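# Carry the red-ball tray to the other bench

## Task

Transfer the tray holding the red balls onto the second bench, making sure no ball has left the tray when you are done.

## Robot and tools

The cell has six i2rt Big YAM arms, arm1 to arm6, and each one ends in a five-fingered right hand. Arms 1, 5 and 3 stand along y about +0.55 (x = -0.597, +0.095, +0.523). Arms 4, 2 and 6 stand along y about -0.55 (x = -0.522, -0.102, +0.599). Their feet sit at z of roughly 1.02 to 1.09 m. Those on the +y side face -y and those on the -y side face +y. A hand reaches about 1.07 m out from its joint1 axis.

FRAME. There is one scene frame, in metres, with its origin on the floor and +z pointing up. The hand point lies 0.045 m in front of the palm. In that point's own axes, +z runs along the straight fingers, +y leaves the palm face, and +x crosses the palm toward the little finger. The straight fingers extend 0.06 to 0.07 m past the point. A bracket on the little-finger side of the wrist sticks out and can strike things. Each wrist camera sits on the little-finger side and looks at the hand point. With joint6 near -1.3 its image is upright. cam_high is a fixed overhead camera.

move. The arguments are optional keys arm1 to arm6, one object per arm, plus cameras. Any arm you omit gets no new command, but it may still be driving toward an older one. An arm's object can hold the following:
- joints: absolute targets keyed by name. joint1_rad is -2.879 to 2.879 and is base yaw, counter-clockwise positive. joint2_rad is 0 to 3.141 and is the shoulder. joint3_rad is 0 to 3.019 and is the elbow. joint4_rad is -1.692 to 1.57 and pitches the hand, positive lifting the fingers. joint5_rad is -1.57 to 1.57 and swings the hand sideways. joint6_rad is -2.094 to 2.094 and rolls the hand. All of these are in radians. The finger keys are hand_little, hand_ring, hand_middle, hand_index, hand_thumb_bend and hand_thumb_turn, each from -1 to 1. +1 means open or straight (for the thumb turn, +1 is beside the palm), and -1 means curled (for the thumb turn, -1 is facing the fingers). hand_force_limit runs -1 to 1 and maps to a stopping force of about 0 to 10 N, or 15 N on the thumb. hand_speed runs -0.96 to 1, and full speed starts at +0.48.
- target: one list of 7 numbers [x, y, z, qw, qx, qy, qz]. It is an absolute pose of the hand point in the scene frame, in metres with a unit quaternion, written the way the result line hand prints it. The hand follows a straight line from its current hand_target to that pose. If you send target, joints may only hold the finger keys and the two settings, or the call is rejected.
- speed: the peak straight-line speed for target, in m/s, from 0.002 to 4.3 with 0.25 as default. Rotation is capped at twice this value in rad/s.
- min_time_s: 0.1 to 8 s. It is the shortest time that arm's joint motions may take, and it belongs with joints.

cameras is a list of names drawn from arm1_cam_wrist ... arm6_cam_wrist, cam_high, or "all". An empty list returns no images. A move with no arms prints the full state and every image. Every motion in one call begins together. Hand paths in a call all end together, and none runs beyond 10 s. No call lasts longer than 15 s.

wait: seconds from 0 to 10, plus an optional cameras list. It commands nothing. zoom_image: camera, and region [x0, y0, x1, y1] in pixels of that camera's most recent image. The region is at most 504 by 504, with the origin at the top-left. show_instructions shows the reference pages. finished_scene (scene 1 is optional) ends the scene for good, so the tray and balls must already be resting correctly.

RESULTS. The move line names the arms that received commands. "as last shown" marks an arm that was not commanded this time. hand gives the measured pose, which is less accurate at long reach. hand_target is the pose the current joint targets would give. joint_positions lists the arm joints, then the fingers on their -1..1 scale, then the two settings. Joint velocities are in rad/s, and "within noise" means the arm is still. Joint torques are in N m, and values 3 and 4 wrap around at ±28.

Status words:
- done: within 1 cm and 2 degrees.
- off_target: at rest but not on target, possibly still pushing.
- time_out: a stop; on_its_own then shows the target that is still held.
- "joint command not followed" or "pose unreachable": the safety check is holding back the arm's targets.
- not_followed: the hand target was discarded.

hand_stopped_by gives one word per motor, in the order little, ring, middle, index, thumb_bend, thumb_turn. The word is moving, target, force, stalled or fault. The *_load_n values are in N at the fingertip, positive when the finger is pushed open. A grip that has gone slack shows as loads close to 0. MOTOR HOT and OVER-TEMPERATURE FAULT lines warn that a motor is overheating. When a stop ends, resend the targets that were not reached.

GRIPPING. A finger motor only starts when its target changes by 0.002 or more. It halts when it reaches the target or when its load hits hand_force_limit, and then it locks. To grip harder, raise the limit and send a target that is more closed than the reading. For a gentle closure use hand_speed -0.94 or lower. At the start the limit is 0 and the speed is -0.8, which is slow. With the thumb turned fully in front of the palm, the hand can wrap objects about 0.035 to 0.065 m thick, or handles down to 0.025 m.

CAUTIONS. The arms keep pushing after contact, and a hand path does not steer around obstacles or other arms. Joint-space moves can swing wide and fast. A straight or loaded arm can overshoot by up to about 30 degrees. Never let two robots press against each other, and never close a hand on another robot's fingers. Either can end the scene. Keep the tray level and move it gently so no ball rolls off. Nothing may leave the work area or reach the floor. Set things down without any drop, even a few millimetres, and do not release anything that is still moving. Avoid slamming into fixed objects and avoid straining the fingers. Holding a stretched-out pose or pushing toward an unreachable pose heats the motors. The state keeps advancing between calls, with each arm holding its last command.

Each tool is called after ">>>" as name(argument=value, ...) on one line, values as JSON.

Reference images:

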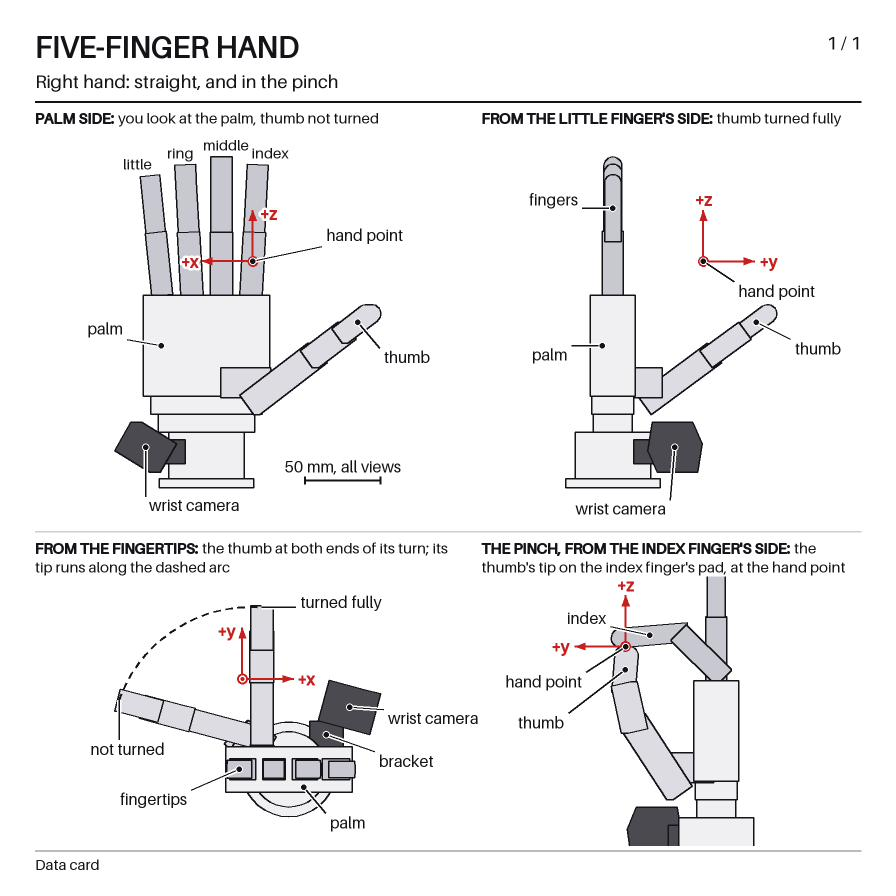

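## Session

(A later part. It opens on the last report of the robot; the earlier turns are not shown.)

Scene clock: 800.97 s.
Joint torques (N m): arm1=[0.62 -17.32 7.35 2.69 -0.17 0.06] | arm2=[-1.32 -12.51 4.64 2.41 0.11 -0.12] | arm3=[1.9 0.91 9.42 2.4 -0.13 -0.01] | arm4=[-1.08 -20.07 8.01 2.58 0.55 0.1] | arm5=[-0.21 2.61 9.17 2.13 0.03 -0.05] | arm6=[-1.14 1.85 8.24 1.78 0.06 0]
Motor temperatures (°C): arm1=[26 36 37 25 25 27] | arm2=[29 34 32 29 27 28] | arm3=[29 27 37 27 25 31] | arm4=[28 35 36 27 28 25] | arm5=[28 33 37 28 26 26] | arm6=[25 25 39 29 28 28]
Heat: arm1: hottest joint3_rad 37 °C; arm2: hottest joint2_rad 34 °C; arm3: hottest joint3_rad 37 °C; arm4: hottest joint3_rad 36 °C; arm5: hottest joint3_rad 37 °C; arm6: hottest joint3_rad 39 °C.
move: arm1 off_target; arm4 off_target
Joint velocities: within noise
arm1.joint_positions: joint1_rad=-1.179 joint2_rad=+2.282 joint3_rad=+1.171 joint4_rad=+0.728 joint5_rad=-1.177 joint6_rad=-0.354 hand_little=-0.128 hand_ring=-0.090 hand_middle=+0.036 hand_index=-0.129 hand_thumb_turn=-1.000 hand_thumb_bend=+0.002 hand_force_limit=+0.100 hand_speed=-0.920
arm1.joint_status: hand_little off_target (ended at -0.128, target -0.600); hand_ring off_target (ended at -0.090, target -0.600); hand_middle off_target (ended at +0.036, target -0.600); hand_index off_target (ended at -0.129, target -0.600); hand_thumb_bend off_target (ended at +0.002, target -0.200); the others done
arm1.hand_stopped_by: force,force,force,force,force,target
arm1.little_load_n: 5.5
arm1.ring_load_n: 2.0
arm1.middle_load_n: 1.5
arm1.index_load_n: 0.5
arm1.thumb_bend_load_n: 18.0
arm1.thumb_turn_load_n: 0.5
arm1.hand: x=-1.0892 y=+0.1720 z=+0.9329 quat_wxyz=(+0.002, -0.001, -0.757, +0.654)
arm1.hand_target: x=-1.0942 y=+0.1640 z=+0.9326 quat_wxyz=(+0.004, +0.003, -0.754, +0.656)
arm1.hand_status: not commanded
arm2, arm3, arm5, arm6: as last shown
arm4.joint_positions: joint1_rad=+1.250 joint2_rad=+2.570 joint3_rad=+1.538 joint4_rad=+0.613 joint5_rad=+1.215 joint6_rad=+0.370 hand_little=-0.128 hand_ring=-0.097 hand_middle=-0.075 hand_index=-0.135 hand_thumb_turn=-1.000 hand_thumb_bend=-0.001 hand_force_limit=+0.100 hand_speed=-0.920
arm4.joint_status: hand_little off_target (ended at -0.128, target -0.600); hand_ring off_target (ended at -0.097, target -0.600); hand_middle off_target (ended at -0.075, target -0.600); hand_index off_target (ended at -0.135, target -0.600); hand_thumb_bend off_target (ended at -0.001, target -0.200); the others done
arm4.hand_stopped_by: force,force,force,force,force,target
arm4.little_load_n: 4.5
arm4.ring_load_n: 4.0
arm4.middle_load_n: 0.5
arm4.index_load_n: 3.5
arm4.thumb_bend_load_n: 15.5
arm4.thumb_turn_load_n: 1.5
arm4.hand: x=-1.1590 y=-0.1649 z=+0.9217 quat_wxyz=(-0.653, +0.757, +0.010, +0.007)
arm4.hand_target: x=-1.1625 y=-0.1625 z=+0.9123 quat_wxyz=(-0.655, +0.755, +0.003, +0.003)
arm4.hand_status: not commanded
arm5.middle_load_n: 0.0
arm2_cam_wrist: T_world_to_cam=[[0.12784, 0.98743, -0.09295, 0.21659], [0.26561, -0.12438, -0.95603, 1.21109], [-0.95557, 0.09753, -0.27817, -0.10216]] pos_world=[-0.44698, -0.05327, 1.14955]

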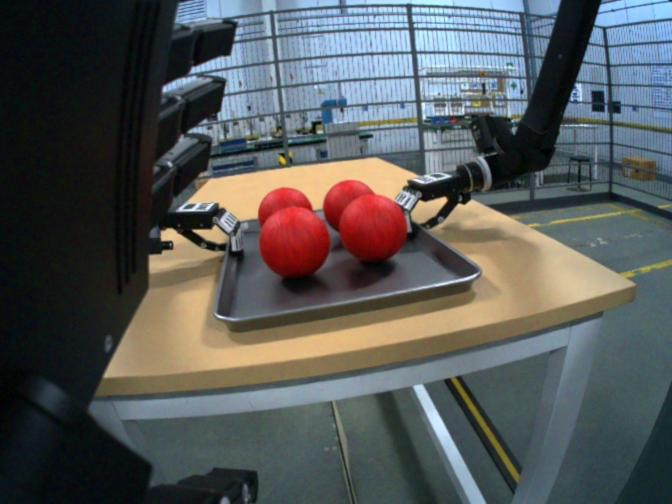

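>>> move(arm1={"target": [-1.0942, 0.1640, 0.9626, 0, 0, 0.7548, -0.6560], "speed": 0.03}, arm4={"target": [-1.1625, -0.1625, 0.9423, 0.6561, -0.7547, 0, 0], "speed": 0.03}, cameras=["arm2_cam_wrist", "cam_high"])

>>> zoom_image(camera="arm2_cam_wrist", region=[160, 160, 500, 340])

Scene clock: 812.23 s.
Joint torques (N m): arm1=[0.73 -22.36 5.98 1.43 -0.29 0.21] | arm2=[-1.32 -12.57 4.66 2.41 0.12 -0.12] | arm3=[1.2 1.79 9.31 2.63 -0.08 -0.04] | arm4=[-1.03 -25.64 5.37 1.57 0.64 0.14] | arm5=[-0.91 2.55 8.98 1.99 0.03 -0.1] | arm6=[-1.14 1.85 8.24 1.8 0.06 0]
Motor temperatures (°C): arm1=[26 35 37 25 25 27] | arm2=[29 34 32 29 27 28] | arm3=[29 27 37 27 25 31] | arm4=[28 35 36 27 28 25] | arm5=[28 33 37 28 26 26] | arm6=[25 25 39 29 28 28]
Heat: arm1: hottest joint3_rad 37 °C; arm2: hottest joint2_rad 34 °C; arm3: hottest joint3_rad 37 °C; arm4: hottest joint3_rad 36 °C; arm5: hottest joint3_rad 37 °C; arm6: hottest joint3_rad 39 °C.
move: arm1 off_target; arm4 off_target
Joint velocities: within noise
arm1.joint_positions: joint1_rad=-1.176 joint2_rad=+2.274 joint3_rad=+1.171 joint4_rad=+0.698 joint5_rad=-1.172 joint6_rad=-0.363 hand_little=-0.128 hand_ring=-0.090 hand_middle=+0.036 hand_index=-0.129 hand_thumb_turn=-1.000 hand_thumb_bend=+0.003 hand_force_limit=+0.100 hand_speed=-0.920
arm1.joint_status: not commanded
arm1.hand_stopped_by: force,force,force,force,force,target
arm1.little_load_n: 4.5
arm1.ring_load_n: 1.5
arm1.middle_load_n: 1.5
arm1.index_load_n: 0.0
arm1.thumb_bend_load_n: 21.0
arm1.thumb_turn_load_n: 1.5
arm1.hand: x=-1.0878 y=+0.1712 z=+0.9337 quat_wxyz=(-0.002, -0.005, -0.760, +0.650)
arm1.hand_target: x=-1.0936 y=+0.1626 z=+0.9613 quat_wxyz=(+0.000, -0.001, -0.755, +0.655)
arm1.hand_status: off_target (0.030 m and 1.1 deg from the pose sent, 0.031 m and 0.4 deg at the start)
arm2, arm3, arm5, arm6: as last shown
arm2.little_load_n: -0.5
arm4.joint_positions: joint1_rad=+1.250 joint2_rad=+2.567 joint3_rad=+1.537 joint4_rad=+0.613 joint5_rad=+1.213 joint6_rad=+0.370 hand_little=-0.128 hand_ring=-0.097 hand_middle=-0.075 hand_index=-0.135 hand_thumb_turn=-1.000 hand_thumb_bend=-0.001 hand_force_limit=+0.100 hand_speed=-0.920
arm4.joint_status: not commanded
arm4.hand_stopped_by: force,force,force,force,force,target
arm4.little_load_n: 3.0
arm4.ring_load_n: 3.5
arm4.middle_load_n: 1.0
arm4.index_load_n: 4.5
arm4.thumb_bend_load_n: 15.5
arm4.thumb_turn_load_n: 2.0
arm4.hand: x=-1.1595 y=-0.1650 z=+0.9232 quat_wxyz=(-0.653, +0.757, +0.010, +0.006)
arm4.hand_target: x=-1.1632 y=-0.1622 z=+0.9426 quat_wxyz=(-0.656, +0.755, +0.000, -0.001)
arm4.hand_status: off_target (0.020 m and 1.4 deg from the pose sent, 0.021 m and 1.5 deg at the start)
arm5.thumb_turn_load_n: 0.5
arm6.thumb_turn_load_n: -0.5
arm2_cam_wrist: T_world_to_cam=[[0.12784, 0.98743, -0.09295, 0.21659], [0.26561, -0.12438, -0.95603, 1.21109], [-0.95557, 0.09753, -0.27817, -0.10216]] pos_world=[-0.44698, -0.05327, 1.14955]

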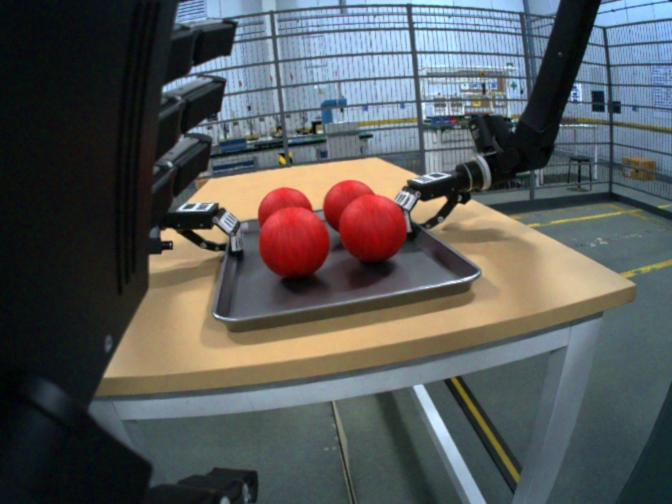

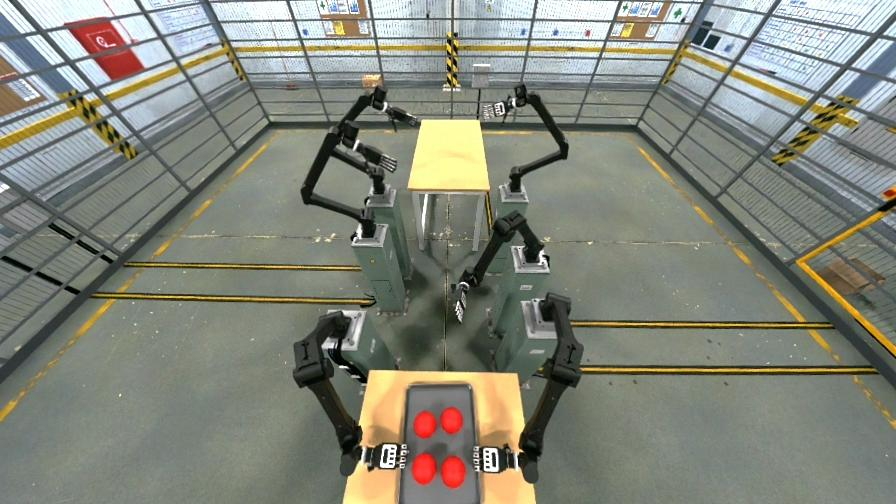

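Scaled by 1.482 from the camera's image (finer frame: 960x720).

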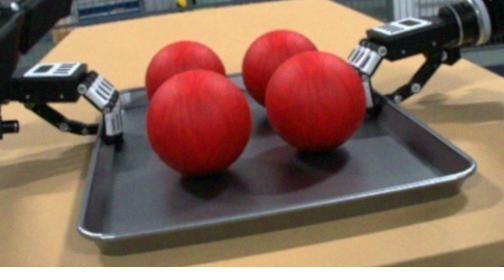

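>>> move(arm1={"target": [-1.0942, 0.1640, 0.9776, 0, 0, 0.7548, -0.6560], "speed": 0.03}, arm4={"target": [-1.1625, -0.1625, 0.9633, 0.6561, -0.7547, 0, 0], "speed": 0.03}, cameras=["arm2_cam_wrist"])

>>> zoom_image(camera="arm2_cam_wrist", region=[160, 160, 500, 340])

Scene clock: 823.07 s.
Joint torques (N m): arm1=[-0.21 -24.18 6.09 1.81 -0.5 0.27] | arm2=[-1.26 -12.45 4.62 2.44 0.13 -0.12] | arm3=[1.49 0.09 9.46 2.65 -0.11 -0.05] | arm4=[-1.08 -27.46 5.87 1.22 0.81 0.13] | arm5=[0.32 3.6 8.92 1.88 0.04 -0.11] | arm6=[-1.14 1.85 8.24 1.8 0.07 0]
Motor temperatures (°C): arm1=[26 35 37 25 26 27] | arm2=[29 34 32 29 27 28] | arm3=[29 27 37 27 25 31] | arm4=[28 35 35 27 28 25] | arm5=[28 33 38 28 26 26] | arm6=[25 25 39 29 28 28]
Heat: arm1: hottest joint3_rad 37 °C; arm2: hottest joint2_rad 34 °C; arm3: hottest joint3_rad 37 °C; arm4: hottest joint2_rad 35 °C; arm5: hottest joint3_rad 38 °C; arm6: hottest joint3_rad 39 °C.
move: arm1 off_target; arm4 off_target
Joint velocities: within noise
arm1.joint_positions: joint1_rad=-1.167 joint2_rad=+2.262 joint3_rad=+1.164 joint4_rad=+0.666 joint5_rad=-1.172 joint6_rad=-0.368 hand_little=-0.128 hand_ring=-0.090 hand_middle=+0.036 hand_index=-0.129 hand_thumb_turn=-1.000 hand_thumb_bend=+0.003 hand_force_limit=+0.100 hand_speed=-0.920
arm1.joint_status: not commanded
arm1.hand_stopped_by: force,force,force,force,force,target
arm1.little_load_n: 4.5
arm1.ring_load_n: 1.5
arm1.middle_load_n: 3.0
arm1.index_load_n: 0.0
arm1.thumb_bend_load_n: 24.0
arm1.thumb_turn_load_n: 2.0
arm1.hand: x=-1.0801 y=+0.1684 z=+0.9351 quat_wxyz=(-0.013, -0.008, -0.763, +0.646)
arm1.hand_target: x=-1.0924 y=+0.1620 z=+0.9764 quat_wxyz=(-0.001, +0.002, -0.755, +0.656)
arm1.hand_status: off_target (0.045 m and 2.3 deg from the pose sent, 0.045 m and 1.1 deg at the start)
arm2, arm3, arm5, arm6: as last shown
arm2.little_load_n: 0.0
arm4.joint_positions: joint1_rad=+1.250 joint2_rad=+2.547 joint3_rad=+1.506 joint4_rad=+0.596 joint5_rad=+1.210 joint6_rad=+0.379 hand_little=-0.128 hand_ring=-0.097 hand_middle=-0.075 hand_index=-0.135 hand_thumb_turn=-1.000 hand_thumb_bend=+0.000 hand_force_limit=+0.100 hand_speed=-0.920
arm4.joint_status: not commanded
arm4.hand_stopped_by: force,force,force,force,force,target
arm4.little_load_n: 1.0
arm4.ring_load_n: 2.5
arm4.middle_load_n: 1.5
arm4.index_load_n: 5.5
arm4.thumb_bend_load_n: 16.5
arm4.thumb_turn_load_n: 1.5
arm4.hand: x=-1.1512 y=-0.1683 z=+0.9240 quat_wxyz=(-0.649, +0.760, +0.016, +0.012)
arm4.hand_target: x=-1.1629 y=-0.1623 z=+0.9620 quat_wxyz=(-0.656, +0.755, -0.003, -0.003)
arm4.hand_status: off_target (0.041 m and 2.5 deg from the pose sent, 0.040 m and 1.4 deg at the start)
arm5.ring_load_n: -0.5
arm5.thumb_turn_load_n: 0.0
arm6.thumb_turn_load_n: 0.0
arm2_cam_wrist: T_world_to_cam=[[0.12784, 0.98743, -0.09295, 0.21659], [0.26561, -0.12438, -0.95603, 1.21109], [-0.95557, 0.09753, -0.27817, -0.10216]] pos_world=[-0.44698, -0.05327, 1.14955]

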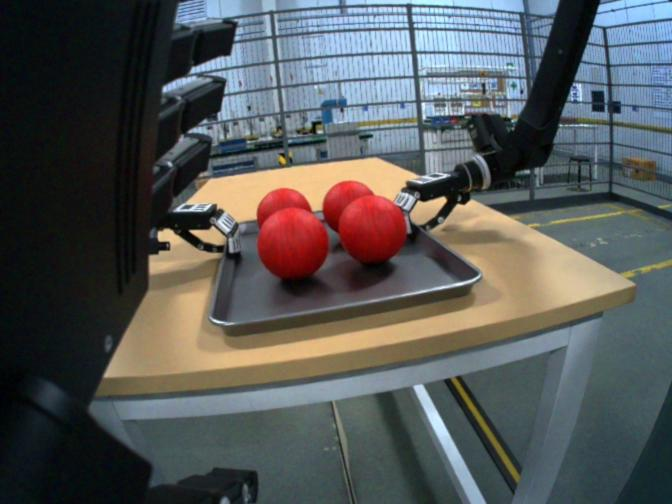

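Scaled by 1.482 from the camera's image (finer frame: 960x720).

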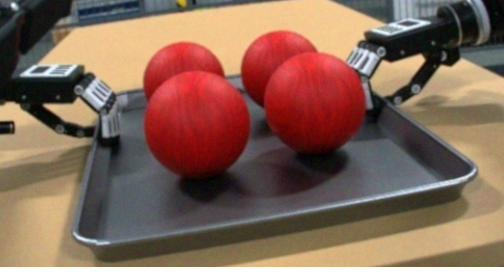

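>>> move(arm1={"target": [-1.0924, 0.1640, 0.9926, 0, 0, 0.7548, -0.6560], "speed": 0.03}, arm4={"target": [-1.1625, -0.1625, 0.9793, 0.6561, -0.7547, 0, 0], "speed": 0.03}, cameras=["arm2_cam_wrist"])

>>> zoom_image(camera="arm2_cam_wrist", region=[160, 160, 500, 340])

Scene clock: 834.60 s.
Joint torques (N m): arm1=[-0.85 -25.76 6.68 1.73 -0.47 0.32] | arm2=[-1.2 -12.57 4.62 2.43 0.13 -0.12] | arm3=[1.14 0.91 9.44 2.48 -0.14 -0.03] | arm4=[-0.97 -28.81 6.3 1.42 0.86 0.05] | arm5=[-0.26 3.08 8.91 2.09 0.06 -0.09] | arm6=[-1.14 1.85 8.23 1.8 0.06 0]
Motor temperatures (°C): arm1=[26 37 36 25 26 27] | arm2=[29 34 32 29 27 28] | arm3=[29 27 37 27 25 31] | arm4=[28 35 35 27 28 25] | arm5=[28 33 38 28 26 26] | arm6=[25 25 39 29 28 28]
Heat: arm1: hottest joint2_rad 37 °C; arm2: hottest joint2_rad 34 °C; arm3: hottest joint3_rad 37 °C; arm4: hottest joint2_rad 35 °C; arm5: hottest joint3_rad 38 °C; arm6: hottest joint3_rad 39 °C.
move: arm1 off_target; arm4 off_target
Joint velocities: within noise
arm1.joint_positions: joint1_rad=-1.159 joint2_rad=+2.241 joint3_rad=+1.144 joint4_rad=+0.637 joint5_rad=-1.172 joint6_rad=-0.371 hand_little=-0.128 hand_ring=-0.090 hand_middle=+0.036 hand_index=-0.129 hand_thumb_turn=-1.000 hand_thumb_bend=+0.004 hand_force_limit=+0.100 hand_speed=-0.920
arm1.joint_status: not commanded
arm1.hand_stopped_by: force,force,force,force,force,target
arm1.little_load_n: 6.0
arm1.ring_load_n: 3.5
arm1.middle_load_n: 1.5
arm1.index_load_n: 1.0
arm1.thumb_bend_load_n: 24.5
arm1.thumb_turn_load_n: 1.0
arm1.hand: x=-1.0696 y=+0.1679 z=+0.9387 quat_wxyz=(-0.024, -0.012, -0.766, +0.642)
arm1.hand_target: x=-1.0908 y=+0.1638 z=+0.9908 quat_wxyz=(-0.001, +0.000, -0.755, +0.656)
arm1.hand_status: off_target (0.059 m and 3.7 deg from the pose sent, 0.059 m and 2.3 deg at the start)
arm2, arm3, arm5, arm6: as last shown
arm4.joint_positions: joint1_rad=+1.248 joint2_rad=+2.531 joint3_rad=+1.485 joint4_rad=+0.574 joint5_rad=+1.210 joint6_rad=+0.379 hand_little=-0.129 hand_ring=-0.098 hand_middle=-0.075 hand_index=-0.135 hand_thumb_turn=-1.000 hand_thumb_bend=+0.000 hand_force_limit=+0.100 hand_speed=-0.920
arm4.joint_status: not commanded
arm4.hand_stopped_by: force,force,force,force,force,target
arm4.little_load_n: 0.0
arm4.ring_load_n: 1.0
arm4.middle_load_n: 2.0
arm4.index_load_n: 7.5
arm4.thumb_bend_load_n: 17.0
arm4.thumb_turn_load_n: 1.5
arm4.hand: x=-1.1432 y=-0.1698 z=+0.9240 quat_wxyz=(-0.645, +0.763, +0.024, +0.022)
arm4.hand_target: x=-1.1619 y=-0.1621 z=+0.9769 quat_wxyz=(-0.656, +0.755, +0.000, +0.001)
arm4.hand_status: off_target (0.059 m and 4.1 deg from the pose sent, 0.057 m and 2.5 deg at the start)
arm5.ring_load_n: 0.0
arm5.middle_load_n: 0.5
arm2_cam_wrist: T_world_to_cam=[[0.12784, 0.98743, -0.09295, 0.21659], [0.26561, -0.12438, -0.95603, 1.21109], [-0.95557, 0.09753, -0.27817, -0.10216]] pos_world=[-0.44698, -0.05327, 1.14955]

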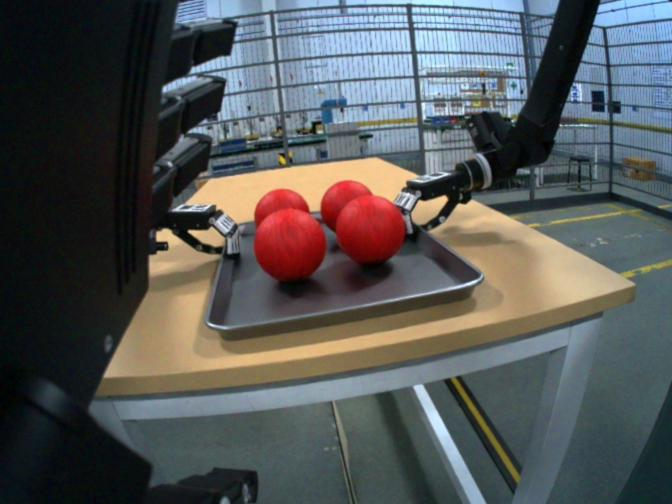

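Scaled by 1.482 from the camera's image (finer frame: 960x720).

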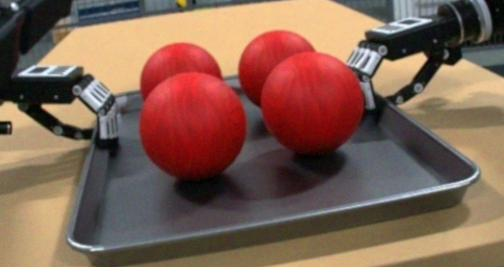

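>>> move(arm1={"target": [-1.076, 0.1635, 0.9326, 0, 0, 0.7548, -0.6560], "speed": 0.03}, arm4={"target": [-1.148, -0.1635, 0.9143, 0.6561, -0.7547, 0, 0], "speed": 0.03}, cameras=["arm2_cam_wrist", "cam_high", "arm1_cam_wrist"])

Scene clock: 928.27 s.
Joint torques (N m): arm1=[-0.09 -17.61 5.78 3.3 0.11 0.09] | arm2=[-1.26 -12.57 4.6 2.45 0.12 -0.12] | arm3=[0.91 1.08 9.39 2.51 -0.14 -0.03] | arm4=[-1.44 -19.9 7.49 2.97 0.23 0.21] | arm5=[0.03 3.08 8.95 1.91 0.04 -0.04] | arm6=[-1.14 1.85 8.24 1.78 0.06 0]
Motor temperatures (°C): arm1=[26 42 36 25 26 27] | arm2=[29 34 32 29 27 28] | arm3=[29 27 37 27 25 31] | arm4=[28 37 34 26 29 25] | arm5=[28 32 38 28 26 26] | arm6=[25 25 40 29 28 28]
Heat: arm1: hottest joint2_rad 42 °C; arm2: hottest joint2_rad 34 °C; arm3: hottest joint3_rad 37 °C; arm4: hottest joint2_rad 37 °C; arm5: hottest joint3_rad 38 °C; arm6: hottest joint3_rad 40 °C.
move: arm1 done; arm4 off_target
Joint velocities: within noise
arm1.joint_positions: joint1_rad=-1.162 joint2_rad=+2.270 joint3_rad=+1.133 joint4_rad=+0.752 joint5_rad=-1.181 joint6_rad=-0.339 hand_little=-0.128 hand_ring=-0.090 hand_middle=+0.036 hand_index=-0.128 hand_thumb_turn=-1.000 hand_thumb_bend=+0.004 hand_force_limit=+0.100 hand_speed=-0.920
arm1.joint_status: not commanded
arm1.hand_stopped_by: force,force,force,force,force,target
arm1.little_load_n: 3.0
arm1.ring_load_n: 2.0
arm1.middle_load_n: 1.0
arm1.index_load_n: 5.5
arm1.thumb_bend_load_n: 16.5
arm1.thumb_turn_load_n: -0.5
arm1.hand: x=-1.0697 y=+0.1682 z=+0.9328 quat_wxyz=(-0.011, +0.000, -0.756, +0.654)
arm1.hand_target: x=-1.0757 y=+0.1653 z=+0.9328 quat_wxyz=(-0.002, +0.000, -0.754, +0.657)
arm1.hand_status: done (0.008 m and 1.3 deg from the pose sent, 0.010 m and 3.7 deg at the start)
arm2.joint_positions: joint1_rad=+0.484 joint2_rad=+2.182 joint3_rad=+1.017 joint4_rad=+1.564 joint5_rad=-0.851 joint6_rad=-0.906 hand_little=+1.000 hand_ring=+1.000 hand_middle=+1.000 hand_index=+1.000 hand_thumb_turn=+1.000 hand_thumb_bend=+1.000 hand_force_limit=+0.000 hand_speed=-0.800
arm2.joint_status: not commanded
arm2.hand_stopped_by: target,target,target,target,target,target
arm2.little_load_n: 0.0
arm2.ring_load_n: 0.0
arm2.middle_load_n: 0.0
arm2.index_load_n: 0.0
arm2.thumb_bend_load_n: 0.0
arm2.thumb_turn_load_n: 0.0
arm2.hand: x=-0.5547 y=-0.0412 z=+1.1134 quat_wxyz=(-0.784, +0.153, +0.596, -0.081)
arm2.hand_target: x=-0.5499 y=-0.0396 z=+1.1213 quat_wxyz=(-0.789, +0.141, +0.594, -0.069)
arm2.hand_status: not commanded
arm3.joint_positions: joint1_rad=+0.060 joint2_rad=+0.645 joint3_rad=+1.351 joint4_rad=-1.208 joint5_rad=-0.095 joint6_rad=-1.018 hand_little=+1.000 hand_ring=+1.000 hand_middle=+1.000 hand_index=+1.000 hand_thumb_turn=+1.000 hand_thumb_bend=+1.000 hand_force_limit=+0.000 hand_speed=-0.800
arm3.joint_status: not commanded
arm3.hand_stopped_by: target,target,target,target,target,target
arm3.little_load_n: 0.0
arm3.ring_load_n: 0.0
arm3.middle_load_n: 0.0
arm3.index_load_n: -0.5
arm3.thumb_bend_load_n: 0.0
arm3.thumb_turn_load_n: 0.0
arm3.hand: x=+0.5279 y=+0.2895 z=+1.5665 quat_wxyz=(+0.190, +0.472, -0.717, +0.476)
arm3.hand_target: x=+0.5278 y=+0.2899 z=+1.5768 quat_wxyz=(+0.195, +0.469, -0.712, +0.484)
arm3.hand_status: not commanded
arm4.joint_positions: joint1_rad=+1.250 joint2_rad=+2.550 joint3_rad=+1.483 joint4_rad=+0.648 joint5_rad=+1.218 joint6_rad=+0.347 hand_little=-0.128 hand_ring=-0.097 hand_middle=-0.075 hand_index=-0.134 hand_thumb_turn=-1.000 hand_thumb_bend=+0.000 hand_force_limit=+0.100 hand_speed=-0.920
arm4.joint_status: not commanded
arm4.hand_stopped_by: force,force,force,force,force,target
arm4.little_load_n: 2.0
arm4.ring_load_n: 3.0
arm4.middle_load_n: 0.0
arm4.index_load_n: 6.0
arm4.thumb_bend_load_n: 14.0
arm4.thumb_turn_load_n: 1.5
arm4.hand: x=-1.1431 y=-0.1696 z=+0.9216 quat_wxyz=(-0.653, +0.757, +0.018, +0.016)
arm4.hand_target: x=-1.1477 y=-0.1645 z=+0.9148 quat_wxyz=(-0.656, +0.755, +0.004, +0.003)
arm4.hand_status: off_target (0.011 m and 2.8 deg from the pose sent, 0.013 m and 4.1 deg at the start)
arm5.joint_positions: joint1_rad=+0.135 joint2_rad=+0.581 joint3_rad=+1.454 joint4_rad=-1.400 joint5_rad=+0.243 joint6_rad=-1.360 hand_little=+1.000 hand_ring=+1.000 hand_middle=+1.000 hand_index=+1.000 hand_thumb_turn=+1.000 hand_thumb_bend=+1.000 hand_force_limit=+0.000 hand_speed=-0.800
arm5.joint_status: not commanded
arm5.hand_stopped_by: target,target,target,target,target,target
arm5.little_load_n: 0.0
arm5.ring_load_n: 0.0
arm5.middle_load_n: 0.0
arm5.index_load_n: 0.0
arm5.thumb_bend_load_n: 0.0
arm5.thumb_turn_load_n: 0.0
arm5.hand: x=+0.0172 y=+0.3566 z=+1.5583 quat_wxyz=(+0.365, +0.541, -0.674, +0.347)
arm5.hand_target: x=+0.0169 y=+0.3579 z=+1.5682 quat_wxyz=(+0.370, +0.535, -0.671, +0.356)
arm5.hand_status: not commanded
arm6.joint_positions: joint1_rad=-0.234 joint2_rad=+0.617 joint3_rad=+1.415 joint4_rad=-1.189 joint5_rad=+0.058 joint6_rad=-1.321 hand_little=+1.000 hand_ring=+1.000 hand_middle=+1.000 hand_index=+1.000 hand_thumb_turn=+1.000 hand_thumb_bend=+1.000 hand_force_limit=+0.000 hand_speed=-0.800
arm6.joint_status: not commanded
arm6.hand_stopped_by: target,target,target,target,target,target
arm6.little_load_n: 0.0
arm6.ring_load_n: 0.0
arm6.middle_load_n: 0.0
arm6.index_load_n: 0.0
arm6.thumb_bend_load_n: 0.0
arm6.thumb_turn_load_n: 0.0
arm6.hand: x=+0.6998 y=-0.3152 z=+1.5986 quat_wxyz=(-0.386, +0.707, +0.432, +0.406)
arm6.hand_target: x=+0.6993 y=-0.3171 z=+1.6089 quat_wxyz=(-0.393, +0.702, +0.428, +0.413)
arm6.hand_status: not commanded
pictures: arm1_cam_wrist, arm2_cam_wrist, cam_high
arm1_cam_wrist: T_world_to_cam=[[-0.22043, 0.18219, -0.95824, 0.62408], [0.87601, 0.46902, -0.11234, 0.97361], [0.42897, -0.86419, -0.26299, 0.96476]] pos_world=[-1.12918, 0.26339, 0.96112]
arm2_cam_wrist: T_world_to_cam=[[0.12784, 0.98743, -0.09295, 0.21659], [0.26561, -0.12438, -0.95603, 1.21109], [-0.95557, 0.09753, -0.27817, -0.10216]] pos_world=[-0.44698, -0.05327, 1.14955]

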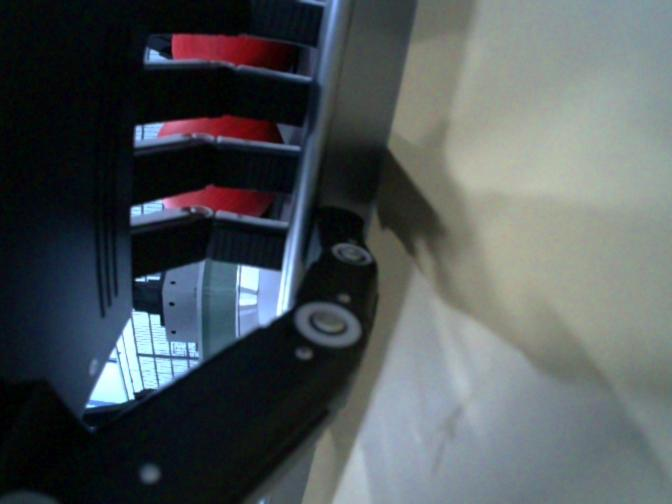

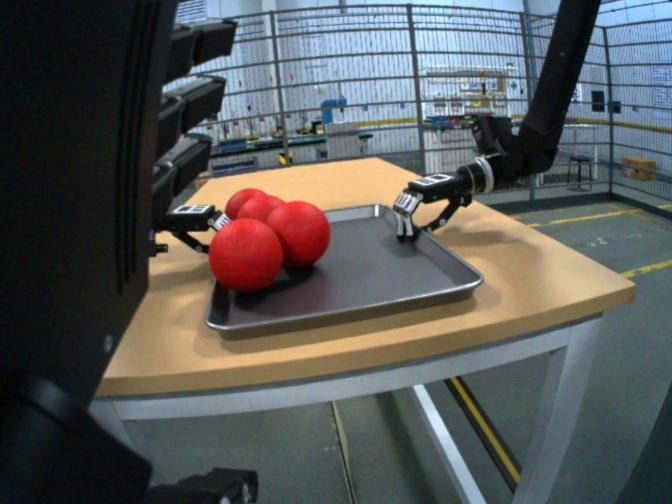

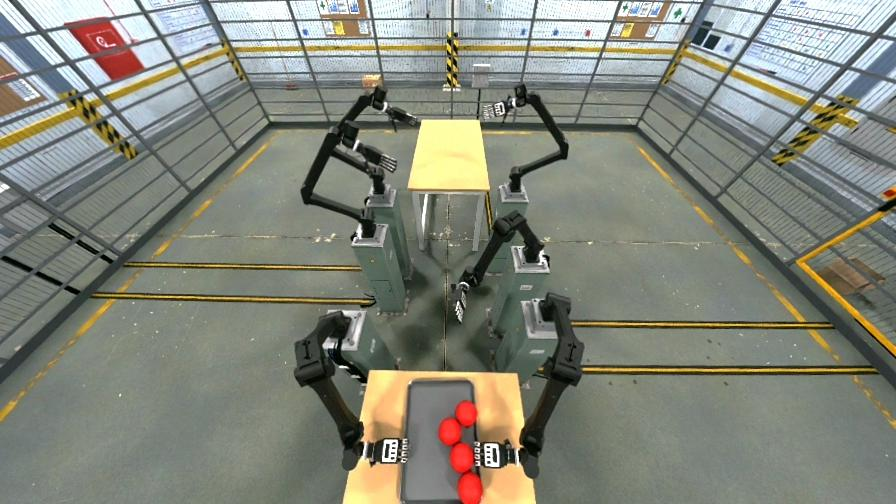

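>>> move(cameras=["arm2_cam_wrist","cam_high"])

Scene clock: 967.03 s.
Joint torques (N m): arm1=[0.21 -17.55 5.81 3.34 0.09 0.09] | arm2=[-1.14 -12.51 4.6 2.41 0.13 -0.11] | arm3=[1.85 0.97 9.42 2.78 -0.11 -0.1] | arm4=[-1.49 -19.84 7.49 2.96 0.23 0.22] | arm5=[0.03 3.6 9.02 2.11 0.04 -0.05] | arm6=[-1.14 1.79 8.24 1.8 0.06 0]
Motor temperatures (°C): arm1=[26 39 35 25 25 27] | arm2=[29 34 32 29 27 28] | arm3=[29 27 37 27 25 31] | arm4=[27 38 35 27 28 25] | arm5=[28 32 38 28 26 26] | arm6=[25 25 40 29 28 28]
Heat: arm1: hottest joint2_rad 39 °C; arm2: hottest joint2_rad 34 °C; arm3: hottest joint3_rad 37 °C; arm4: hottest joint2_rad 38 °C; arm5: hottest joint3_rad 38 °C; arm6: hottest joint3_rad 40 °C.
Joint velocities: within noise
arm1.joint_positions: joint1_rad=-1.162 joint2_rad=+2.270 joint3_rad=+1.133 joint4_rad=+0.752 joint5_rad=-1.181 joint6_rad=-0.339 hand_little=-0.128 hand_ring=-0.090 hand_middle=+0.036 hand_index=-0.128 hand_thumb_turn=-1.000 hand_thumb_bend=+0.004 hand_force_limit=+0.100 hand_speed=-0.920
arm1.joint_status: not commanded
arm1.hand_stopped_by: force,force,force,force,force,target
arm1.little_load_n: 3.0
arm1.ring_load_n: 2.0
arm1.middle_load_n: 1.0
arm1.index_load_n: 5.0
arm1.thumb_bend_load_n: 16.5
arm1.thumb_turn_load_n: 0.0
arm1.hand: x=-1.0697 y=+0.1682 z=+0.9328 quat_wxyz=(-0.011, +0.000, -0.756, +0.654) (m; scene frame)
arm1.hand_target: x=-1.0757 y=+0.1653 z=+0.9328 quat_wxyz=(-0.002, +0.000, -0.754, +0.657) (m; scene frame)
arm1.hand_status: done (0.008 m and 1.3 deg from the pose sent, 0.010 m and 3.7 deg at the start)
arm2.joint_positions: joint1_rad=+0.484 joint2_rad=+2.182 joint3_rad=+1.017 joint4_rad=+1.564 joint5_rad=-0.851 joint6_rad=-0.906 hand_little=+1.000 hand_ring=+1.000 hand_middle=+1.000 hand_index=+1.000 hand_thumb_turn=+1.000 hand_thumb_bend=+1.000 hand_force_limit=+0.000 hand_speed=-0.800
arm2.joint_status: not commanded
arm2.hand_stopped_by: target,target,target,target,target,target
arm2.little_load_n: 0.0
arm2.ring_load_n: 0.0
arm2.middle_load_n: 0.0
arm2.index_load_n: 0.0
arm2.thumb_bend_load_n: 0.0
arm2.thumb_turn_load_n: 0.0
arm2.hand: x=-0.5547 y=-0.0412 z=+1.1134 quat_wxyz=(-0.784, +0.153, +0.596, -0.081) (m; scene frame)
arm2.hand_target: x=-0.5499 y=-0.0396 z=+1.1213 quat_wxyz=(-0.789, +0.141, +0.594, -0.069) (m; scene frame)
arm2.hand_status: not commanded
arm3.joint_positions: joint1_rad=+0.060 joint2_rad=+0.645 joint3_rad=+1.351 joint4_rad=-1.208 joint5_rad=-0.095 joint6_rad=-1.018 hand_little=+1.000 hand_ring=+1.000 hand_middle=+1.000 hand_index=+1.000 hand_thumb_turn=+1.000 hand_thumb_bend=+1.000 hand_force_limit=+0.000 hand_speed=-0.800
arm3.joint_status: not commanded
arm3.hand_stopped_by: target,target,target,target,target,target
arm3.little_load_n: 0.0
arm3.ring_load_n: 0.0
arm3.middle_load_n: 0.0
arm3.index_load_n: 0.0
arm3.thumb_bend_load_n: 0.0
arm3.thumb_turn_load_n: 0.0
arm3.hand: x=+0.5279 y=+0.2895 z=+1.5665 quat_wxyz=(+0.190, +0.472, -0.717, +0.476) (m; scene frame)
arm3.hand_target: x=+0.5278 y=+0.2899 z=+1.5768 quat_wxyz=(+0.195, +0.469, -0.712, +0.484) (m; scene frame)
arm3.hand_status: not commanded
arm4.joint_positions: joint1_rad=+1.250 joint2_rad=+2.550 joint3_rad=+1.483 joint4_rad=+0.650 joint5_rad=+1.218 joint6_rad=+0.347 hand_little=-0.128 hand_ring=-0.097 hand_middle=-0.075 hand_index=-0.134 hand_thumb_turn=-1.000 hand_thumb_bend=+0.000 hand_force_limit=+0.100 hand_speed=-0.920
arm4.joint_status: not commanded
arm4.hand_stopped_by: force,force,force,force,force,target
arm4.little_load_n: 2.0
arm4.ring_load_n: 3.0
arm4.middle_load_n: -0.5
arm4.index_load_n: 6.0
arm4.thumb_bend_load_n: 14.5
arm4.thumb_turn_load_n: 1.5
arm4.hand: x=-1.1433 y=-0.1695 z=+0.9218 quat_wxyz=(-0.653, +0.757, +0.017, +0.015) (m; scene frame)
arm4.hand_target: x=-1.1478 y=-0.1645 z=+0.9150 quat_wxyz=(-0.656, +0.755, +0.003, +0.002) (m; scene frame)
arm4.hand_status: off_target (0.011 m and 2.7 deg from the pose sent, 0.013 m and 4.1 deg at the start)
arm5.joint_positions: joint1_rad=+0.135 joint2_rad=+0.581 joint3_rad=+1.454 joint4_rad=-1.400 joint5_rad=+0.243 joint6_rad=-1.360 hand_little=+1.000 hand_ring=+1.000 hand_middle=+1.000 hand_index=+1.000 hand_thumb_turn=+1.000 hand_thumb_bend=+1.000 hand_force_limit=+0.000 hand_speed=-0.800
arm5.joint_status: not commanded
arm5.hand_stopped_by: target,target,target,target,target,target
arm5.little_load_n: 0.0
arm5.ring_load_n: 0.0
arm5.middle_load_n: 0.0
arm5.index_load_n: 0.0
arm5.thumb_bend_load_n: 0.0
arm5.thumb_turn_load_n: 0.0
arm5.hand: x=+0.0172 y=+0.3566 z=+1.5583 quat_wxyz=(+0.365, +0.541, -0.674, +0.347) (m; scene frame)
arm5.hand_target: x=+0.0169 y=+0.3579 z=+1.5682 quat_wxyz=(+0.370, +0.535, -0.671, +0.356) (m; scene frame)
arm5.hand_status: not commanded
arm6.joint_positions: joint1_rad=-0.234 joint2_rad=+0.617 joint3_rad=+1.415 joint4_rad=-1.189 joint5_rad=+0.058 joint6_rad=-1.321 hand_little=+1.000 hand_ring=+1.000 hand_middle=+1.000 hand_index=+1.000 hand_thumb_turn=+1.000 hand_thumb_bend=+1.000 hand_force_limit=+0.000 hand_speed=-0.800
arm6.joint_status: not commanded
arm6.hand_stopped_by: target,target,target,target,target,target
arm6.little_load_n: 0.0
arm6.ring_load_n: 0.0
arm6.middle_load_n: 0.0
arm6.index_load_n: 0.0
arm6.thumb_bend_load_n: 0.0
arm6.thumb_turn_load_n: 0.0
arm6.hand: x=+0.6998 y=-0.3152 z=+1.5986 quat_wxyz=(-0.386, +0.707, +0.432, +0.406) (m; scene frame)
arm6.hand_target: x=+0.6993 y=-0.3171 z=+1.6089 quat_wxyz=(-0.393, +0.702, +0.428, +0.413) (m; scene frame)
arm6.hand_status: not commanded
pictures: arm2_cam_wrist, cam_high
camera_calibration:
arm2_cam_wrist: T_world_to_cam=[[0.12784, 0.98743, -0.09295, 0.21659], [0.26561, -0.12438, -0.95603, 1.21109], [-0.95557, 0.09753, -0.27817, -0.10216]] pos_world=[-0.44698, -0.05327, 1.14955]

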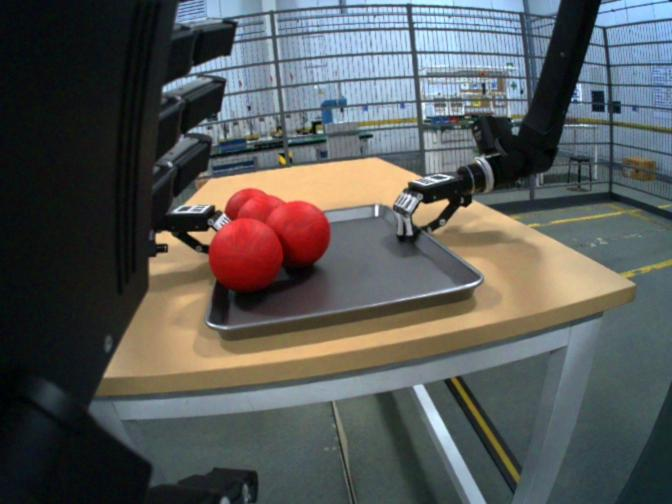

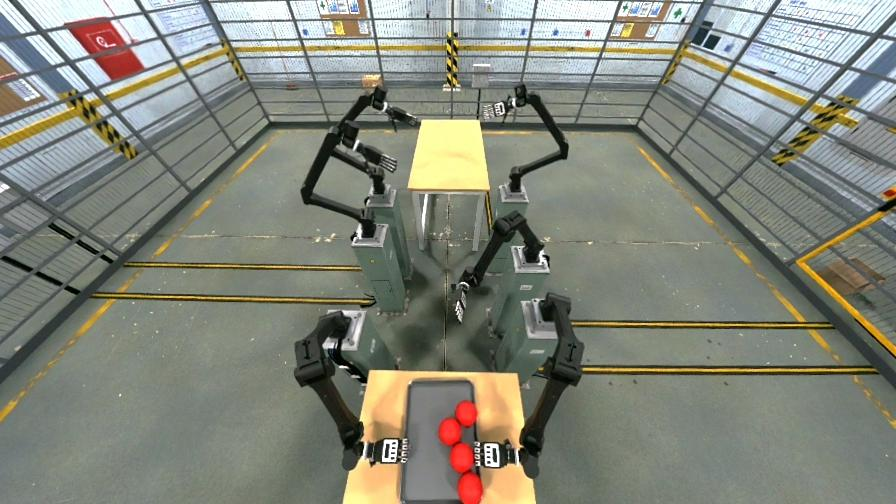

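>>> move(arm1={"target":[-1.0157,0.1653,0.9328,0,0,0.7548,-0.6560],"speed":0.04}, arm4={"target":[-1.0877,-0.1645,0.9148,0.6561,-0.7547,0,0],"speed":0.04}, arm2={"target":[-0.45,-0.28,1.15,0.7800,-0.2899,-0.5373,-0.1376],"speed":0.2}, cameras=["arm2_cam_wrist","cam_high"])

Scene clock: 1104.53 s.
Joint torques (N m): arm1=[0.44 -17.79 2.66 2.67 -0.23 0.19] | arm2=[0.15 -5.13 2.71 2.91 0.13 -0.1] | arm3=[1.55 -0.03 9.55 2.55 -0.09 -0.05] | arm4=[-1.9 -20.78 3.34 2.37 0.32 0.13] | arm5=[0.32 2.73 9.09 2.19 -0.02 -0.11] | arm6=[-1.14 1.85 8.24 1.8 0.06 0]
Motor temperatures (°C): arm1=[26 37 34 25 25 27] | arm2=[29 34 32 29 26 28] | arm3=[29 27 38 27 25 30] | arm4=[27 38 35 27 28 24] | arm5=[28 32 38 28 26 25] | arm6=[25 25 41 28 27 28]
Heat: arm1: hottest joint2_rad 37 °C; arm2: hottest joint2_rad 34 °C; arm3: hottest joint3_rad 38 °C; arm4: hottest joint2_rad 38 °C; arm5: hottest joint3_rad 38 °C; arm6: hottest joint3_rad 41 °C.
move: arm1 done; arm2 off_target; arm4 off_target
Joint velocities: within noise
arm1.joint_positions: joint1_rad=-1.121 joint2_rad=+2.231 joint3_rad=+0.984 joint4_rad=+0.918 joint5_rad=-1.117 joint6_rad=-0.320 hand_little=-0.128 hand_ring=-0.090 hand_middle=+0.036 hand_index=-0.128 hand_thumb_turn=-1.000 hand_thumb_bend=+0.004 hand_force_limit=+0.100 hand_speed=-0.920
arm1.joint_status: not commanded
arm1.hand_stopped_by: force,force,force,force,force,target
arm1.little_load_n: 2.0
arm1.ring_load_n: 1.5
arm1.middle_load_n: 1.0
arm1.index_load_n: 6.0
arm1.thumb_bend_load_n: 14.0
arm1.thumb_turn_load_n: -2.0
arm1.hand: x=-1.0252 y=+0.1660 z=+0.9309 quat_wxyz=(+0.012, +0.006, -0.756, +0.654)
arm1.hand_target: x=-1.0158 y=+0.1639 z=+0.9328 quat_wxyz=(+0.002, +0.000, -0.756, +0.655)
arm1.hand_status: done (0.010 m and 1.5 deg from the pose sent, 0.054 m and 1.3 deg at the start)
arm2.joint_positions: joint1_rad=+1.015 joint2_rad=+1.659 joint3_rad=+0.231 joint4_rad=+1.562 joint5_rad=+0.171 joint6_rad=-1.246 hand_little=+1.000 hand_ring=+1.000 hand_middle=+1.000 hand_index=+1.000 hand_thumb_turn=+1.000 hand_thumb_bend=+1.000 hand_force_limit=+0.000 hand_speed=-0.800
arm2.joint_status: not commanded
arm2.hand_stopped_by: target,target,target,target,target,target
arm2.little_load_n: 0.0
arm2.ring_load_n: 0.0
arm2.middle_load_n: 0.0
arm2.index_load_n: 0.0
arm2.thumb_bend_load_n: 0.0
arm2.thumb_turn_load_n: 0.0
arm2.hand: x=-0.4480 y=-0.2755 z=+1.1440 quat_wxyz=(-0.738, +0.323, +0.579, +0.127)
arm2.hand_target: x=-0.4485 y=-0.2787 z=+1.1519 quat_wxyz=(-0.745, +0.313, +0.574, +0.130)
arm2.hand_status: off_target (0.008 m and 7.8 deg from the pose sent, 0.263 m and 30.5 deg at the start; a joint's target at an end of its range on 71 of 71 steps)
arm3, arm5, arm6: as last shown
arm4.joint_positions: joint1_rad=+1.228 joint2_rad=+2.516 joint3_rad=+1.328 joint4_rad=+0.832 joint5_rad=+1.183 joint6_rad=+0.334 hand_little=-0.128 hand_ring=-0.097 hand_middle=-0.075 hand_index=-0.134 hand_thumb_turn=-1.000 hand_thumb_bend=+0.000 hand_force_limit=+0.100 hand_speed=-0.920
arm4.joint_status: not commanded
arm4.hand_stopped_by: force,force,force,force,force,target
arm4.little_load_n: 1.5
arm4.ring_load_n: 2.5
arm4.middle_load_n: 0.0
arm4.index_load_n: 6.5
arm4.thumb_bend_load_n: 14.5
arm4.thumb_turn_load_n: 3.0
arm4.hand: x=-1.1028 y=-0.1720 z=+0.9209 quat_wxyz=(-0.657, +0.754, +0.006, -0.008)
arm4.hand_target: x=-1.0913 y=-0.1696 z=+0.9159 quat_wxyz=(-0.656, +0.755, +0.003, -0.003)
arm4.hand_status: off_target (0.018 m and 1.1 deg from the pose sent, 0.056 m and 2.7 deg at the start)
arm2_cam_wrist: T_world_to_cam=[[0.62254, 0.77866, -0.07827, 0.58444], [0.2636, -0.30281, -0.91587, 1.08689], [-0.73686, 0.54953, -0.39377, 0.38597]] pos_world=[-0.36594, -0.33806, 1.19318]

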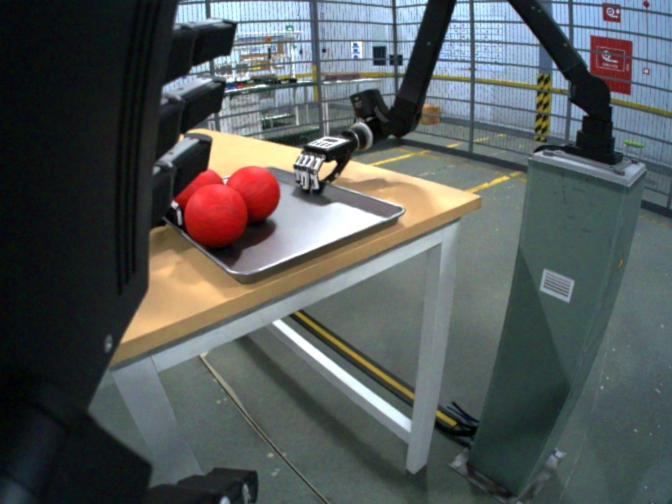

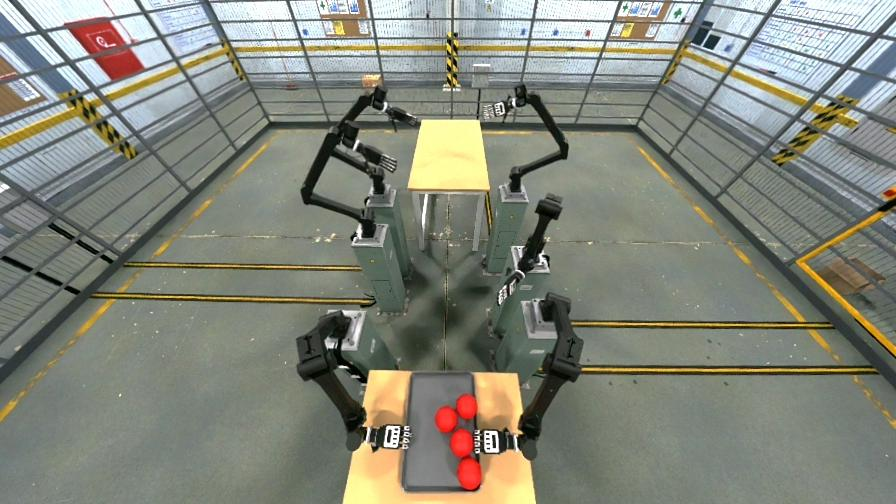

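>>> move(arm1={"target":[-0.9657,0.1663,0.9328,0,0,0.7548,-0.6560],"speed":0.04}, arm4={"target":[-1.0327,-0.1655,0.9148,0.6561,-0.7547,0,0],"speed":0.04}, arm5={"target":[-0.40,0.08,1.20,0.464,-0.5335,-0.5335,0.464],"speed":0.3}, cameras=["arm2_cam_wrist","arm5_cam_wrist","cam_high"])

Scene clock: 1123.77 s.
Joint torques (N m): arm1=[0.5 -16.03 1.94 2.62 -0.17 0.22] | arm2=[0.03 -5.07 2.66 2.88 0.15 -0.12] | arm3=[1.49 0.15 9.24 2.58 -0.11 -0.05] | arm4=[-2.26 -19.25 2.32 2.36 0.47 0.14] | arm5=[-1.38 -12.16 12.34 0.98 0.26 0.08] | arm6=[-1.14 1.85 8.24 1.8 0.06 0]
Motor temperatures (°C): arm1=[26 36 34 25 25 27] | arm2=[29 33 31 29 26 27] | arm3=[29 26 38 27 25 30] | arm4=[27 38 34 27 28 24] | arm5=[28 32 39 28 26 25] | arm6=[25 25 41 28 27 28]
Heat: arm1: hottest joint2_rad 36 °C; arm2: hottest joint2_rad 33 °C; arm3: hottest joint3_rad 38 °C; arm4: hottest joint2_rad 38 °C; arm5: hottest joint3_rad 39 °C; arm6: hottest joint3_rad 41 °C.
move: arm1 done; arm4 off_target; arm5 off_target
Joint velocities: within noise
arm1.joint_positions: joint1_rad=-1.079 joint2_rad=+2.202 joint3_rad=+0.851 joint4_rad=+1.050 joint5_rad=-1.083 joint6_rad=-0.291 hand_little=-0.128 hand_ring=-0.090 hand_middle=+0.036 hand_index=-0.128 hand_thumb_turn=-1.000 hand_thumb_bend=+0.004 hand_force_limit=+0.100 hand_speed=-0.920
arm1.joint_status: not commanded
arm1.hand_stopped_by: force,force,force,force,force,target
arm1.little_load_n: 1.5
arm1.ring_load_n: 1.5
arm1.middle_load_n: 1.0
arm1.index_load_n: 6.0
arm1.thumb_bend_load_n: 14.0
arm1.thumb_turn_load_n: -2.0
arm1.hand: x=-0.9748 y=+0.1675 z=+0.9307 quat_wxyz=(+0.010, +0.008, -0.755, +0.655)
arm1.hand_target: x=-0.9665 y=+0.1667 z=+0.9334 quat_wxyz=(+0.001, +0.001, -0.755, +0.656)
arm1.hand_status: done (0.009 m and 1.5 deg from the pose sent, 0.059 m and 1.5 deg at the start)
arm2, arm3, arm6: as last shown
arm2.joint_positions: joint1_rad=+1.015 joint2_rad=+1.659 joint3_rad=+0.231 joint4_rad=+1.562 joint5_rad=+0.173 joint6_rad=-1.247 hand_little=+1.000 hand_ring=+1.000 hand_middle=+1.000 hand_index=+1.000 hand_thumb_turn=+1.000 hand_thumb_bend=+1.000 hand_force_limit=+0.000 hand_speed=-0.800
arm2.hand: x=-0.4477 y=-0.2753 z=+1.1441 quat_wxyz=(-0.738, +0.323, +0.579, +0.128)
arm2.hand_target: x=-0.4482 y=-0.2785 z=+1.1519 quat_wxyz=(-0.745, +0.314, +0.574, +0.131)
arm3.middle_load_n: 0.5
arm3.thumb_turn_load_n: -0.5
arm4.joint_positions: joint1_rad=+1.192 joint2_rad=+2.481 joint3_rad=+1.170 joint4_rad=+0.987 joint5_rad=+1.146 joint6_rad=+0.302 hand_little=-0.128 hand_ring=-0.097 hand_middle=-0.075 hand_index=-0.134 hand_thumb_turn=-1.000 hand_thumb_bend=+0.000 hand_force_limit=+0.100 hand_speed=-0.920
arm4.joint_status: not commanded
arm4.hand_stopped_by: force,force,force,force,force,target
arm4.little_load_n: 2.0
arm4.ring_load_n: 3.0
arm4.middle_load_n: 0.0
arm4.index_load_n: 6.0
arm4.thumb_bend_load_n: 15.0
arm4.thumb_turn_load_n: 2.5
arm4.hand: x=-1.0496 y=-0.1707 z=+0.9206 quat_wxyz=(-0.657, +0.754, +0.006, -0.009)
arm4.hand_target: x=-1.0344 y=-0.1671 z=+0.9156 quat_wxyz=(-0.656, +0.755, +0.001, -0.001)
arm4.hand_status: off_target (0.019 m and 1.2 deg from the pose sent, 0.071 m and 1.1 deg at the start)
arm5.joint_positions: joint1_rad=-0.608 joint2_rad=+1.741 joint3_rad=+1.085 joint4_rad=+0.401 joint5_rad=+0.947 joint6_rad=+0.169 hand_little=+1.000 hand_ring=+1.000 hand_middle=+1.000 hand_index=+1.000 hand_thumb_turn=+1.000 hand_thumb_bend=+1.000 hand_force_limit=+0.000 hand_speed=-0.800
arm5.joint_status: not commanded
arm5.hand_stopped_by: target,target,target,target,target,target
arm5.little_load_n: 0.0
arm5.ring_load_n: 0.0
arm5.middle_load_n: 0.0
arm5.index_load_n: 0.0
arm5.thumb_bend_load_n: 0.0
arm5.thumb_turn_load_n: 0.0
arm5.hand: x=-0.3891 y=+0.0901 z=+1.1778 quat_wxyz=(+0.468, -0.525, -0.551, +0.449)
arm5.hand_target: x=-0.4021 y=+0.0833 z=+1.1943 quat_wxyz=(+0.467, -0.534, -0.536, +0.457)
arm5.hand_status: off_target (0.027 m and 2.9 deg from the pose sent, 0.616 m and 132.7 deg at the start)
arm6.middle_load_n: -0.5
arm2_cam_wrist: T_world_to_cam=[[0.62391, 0.7777, -0.07697, 0.58294], [0.26384, -0.30232, -0.91597, 1.08721], [-0.73562, 0.55117, -0.3938, 0.38716]] pos_world=[-0.36574, -0.33806, 1.19318]
arm5_cam_wrist: T_world_to_cam=[[0.16184, 0.30853, -0.93735, 1.13673], [0.5901, -0.79158, -0.15867, 0.48266], [-0.79094, -0.52745, -0.31017, 0.22133]] pos_world=[-0.29373, 0.1481, 1.21074]

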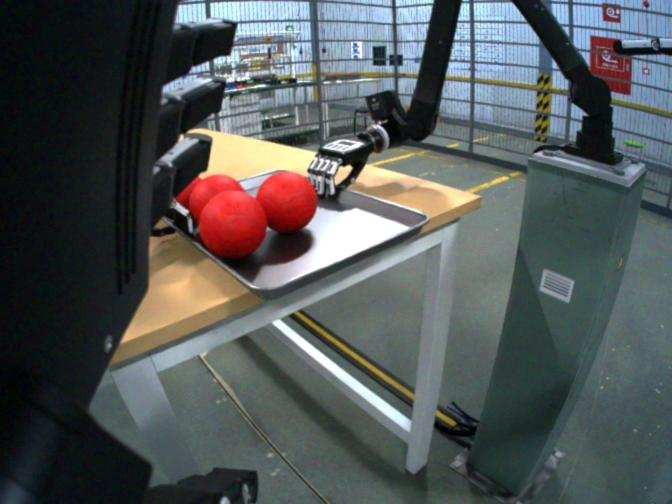

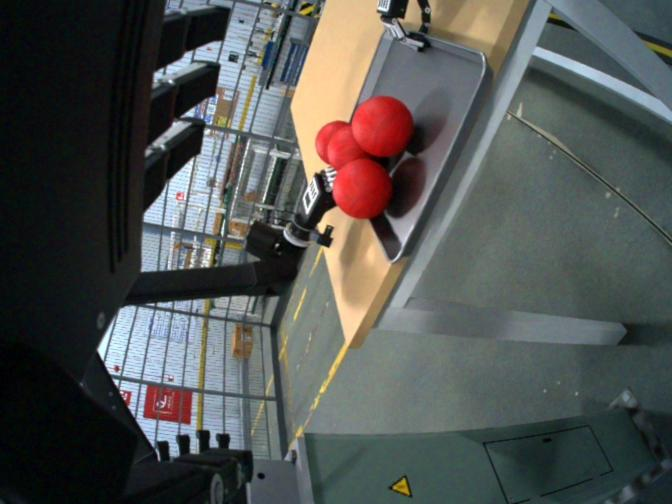

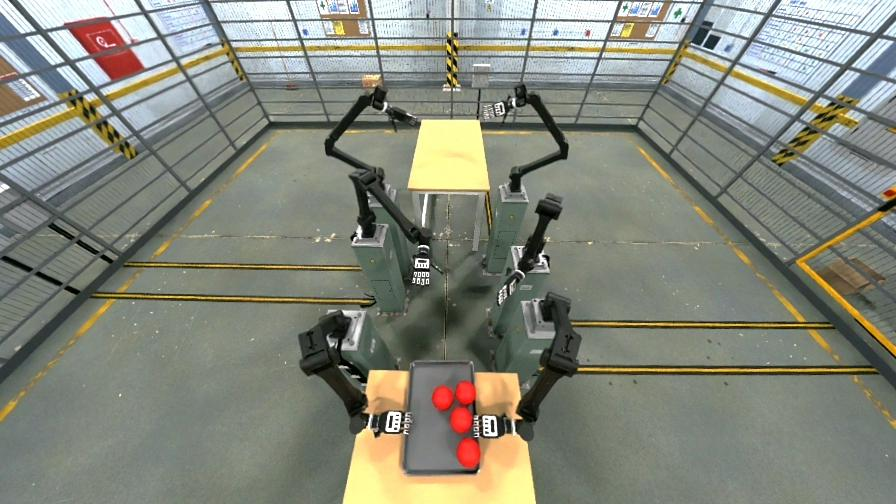

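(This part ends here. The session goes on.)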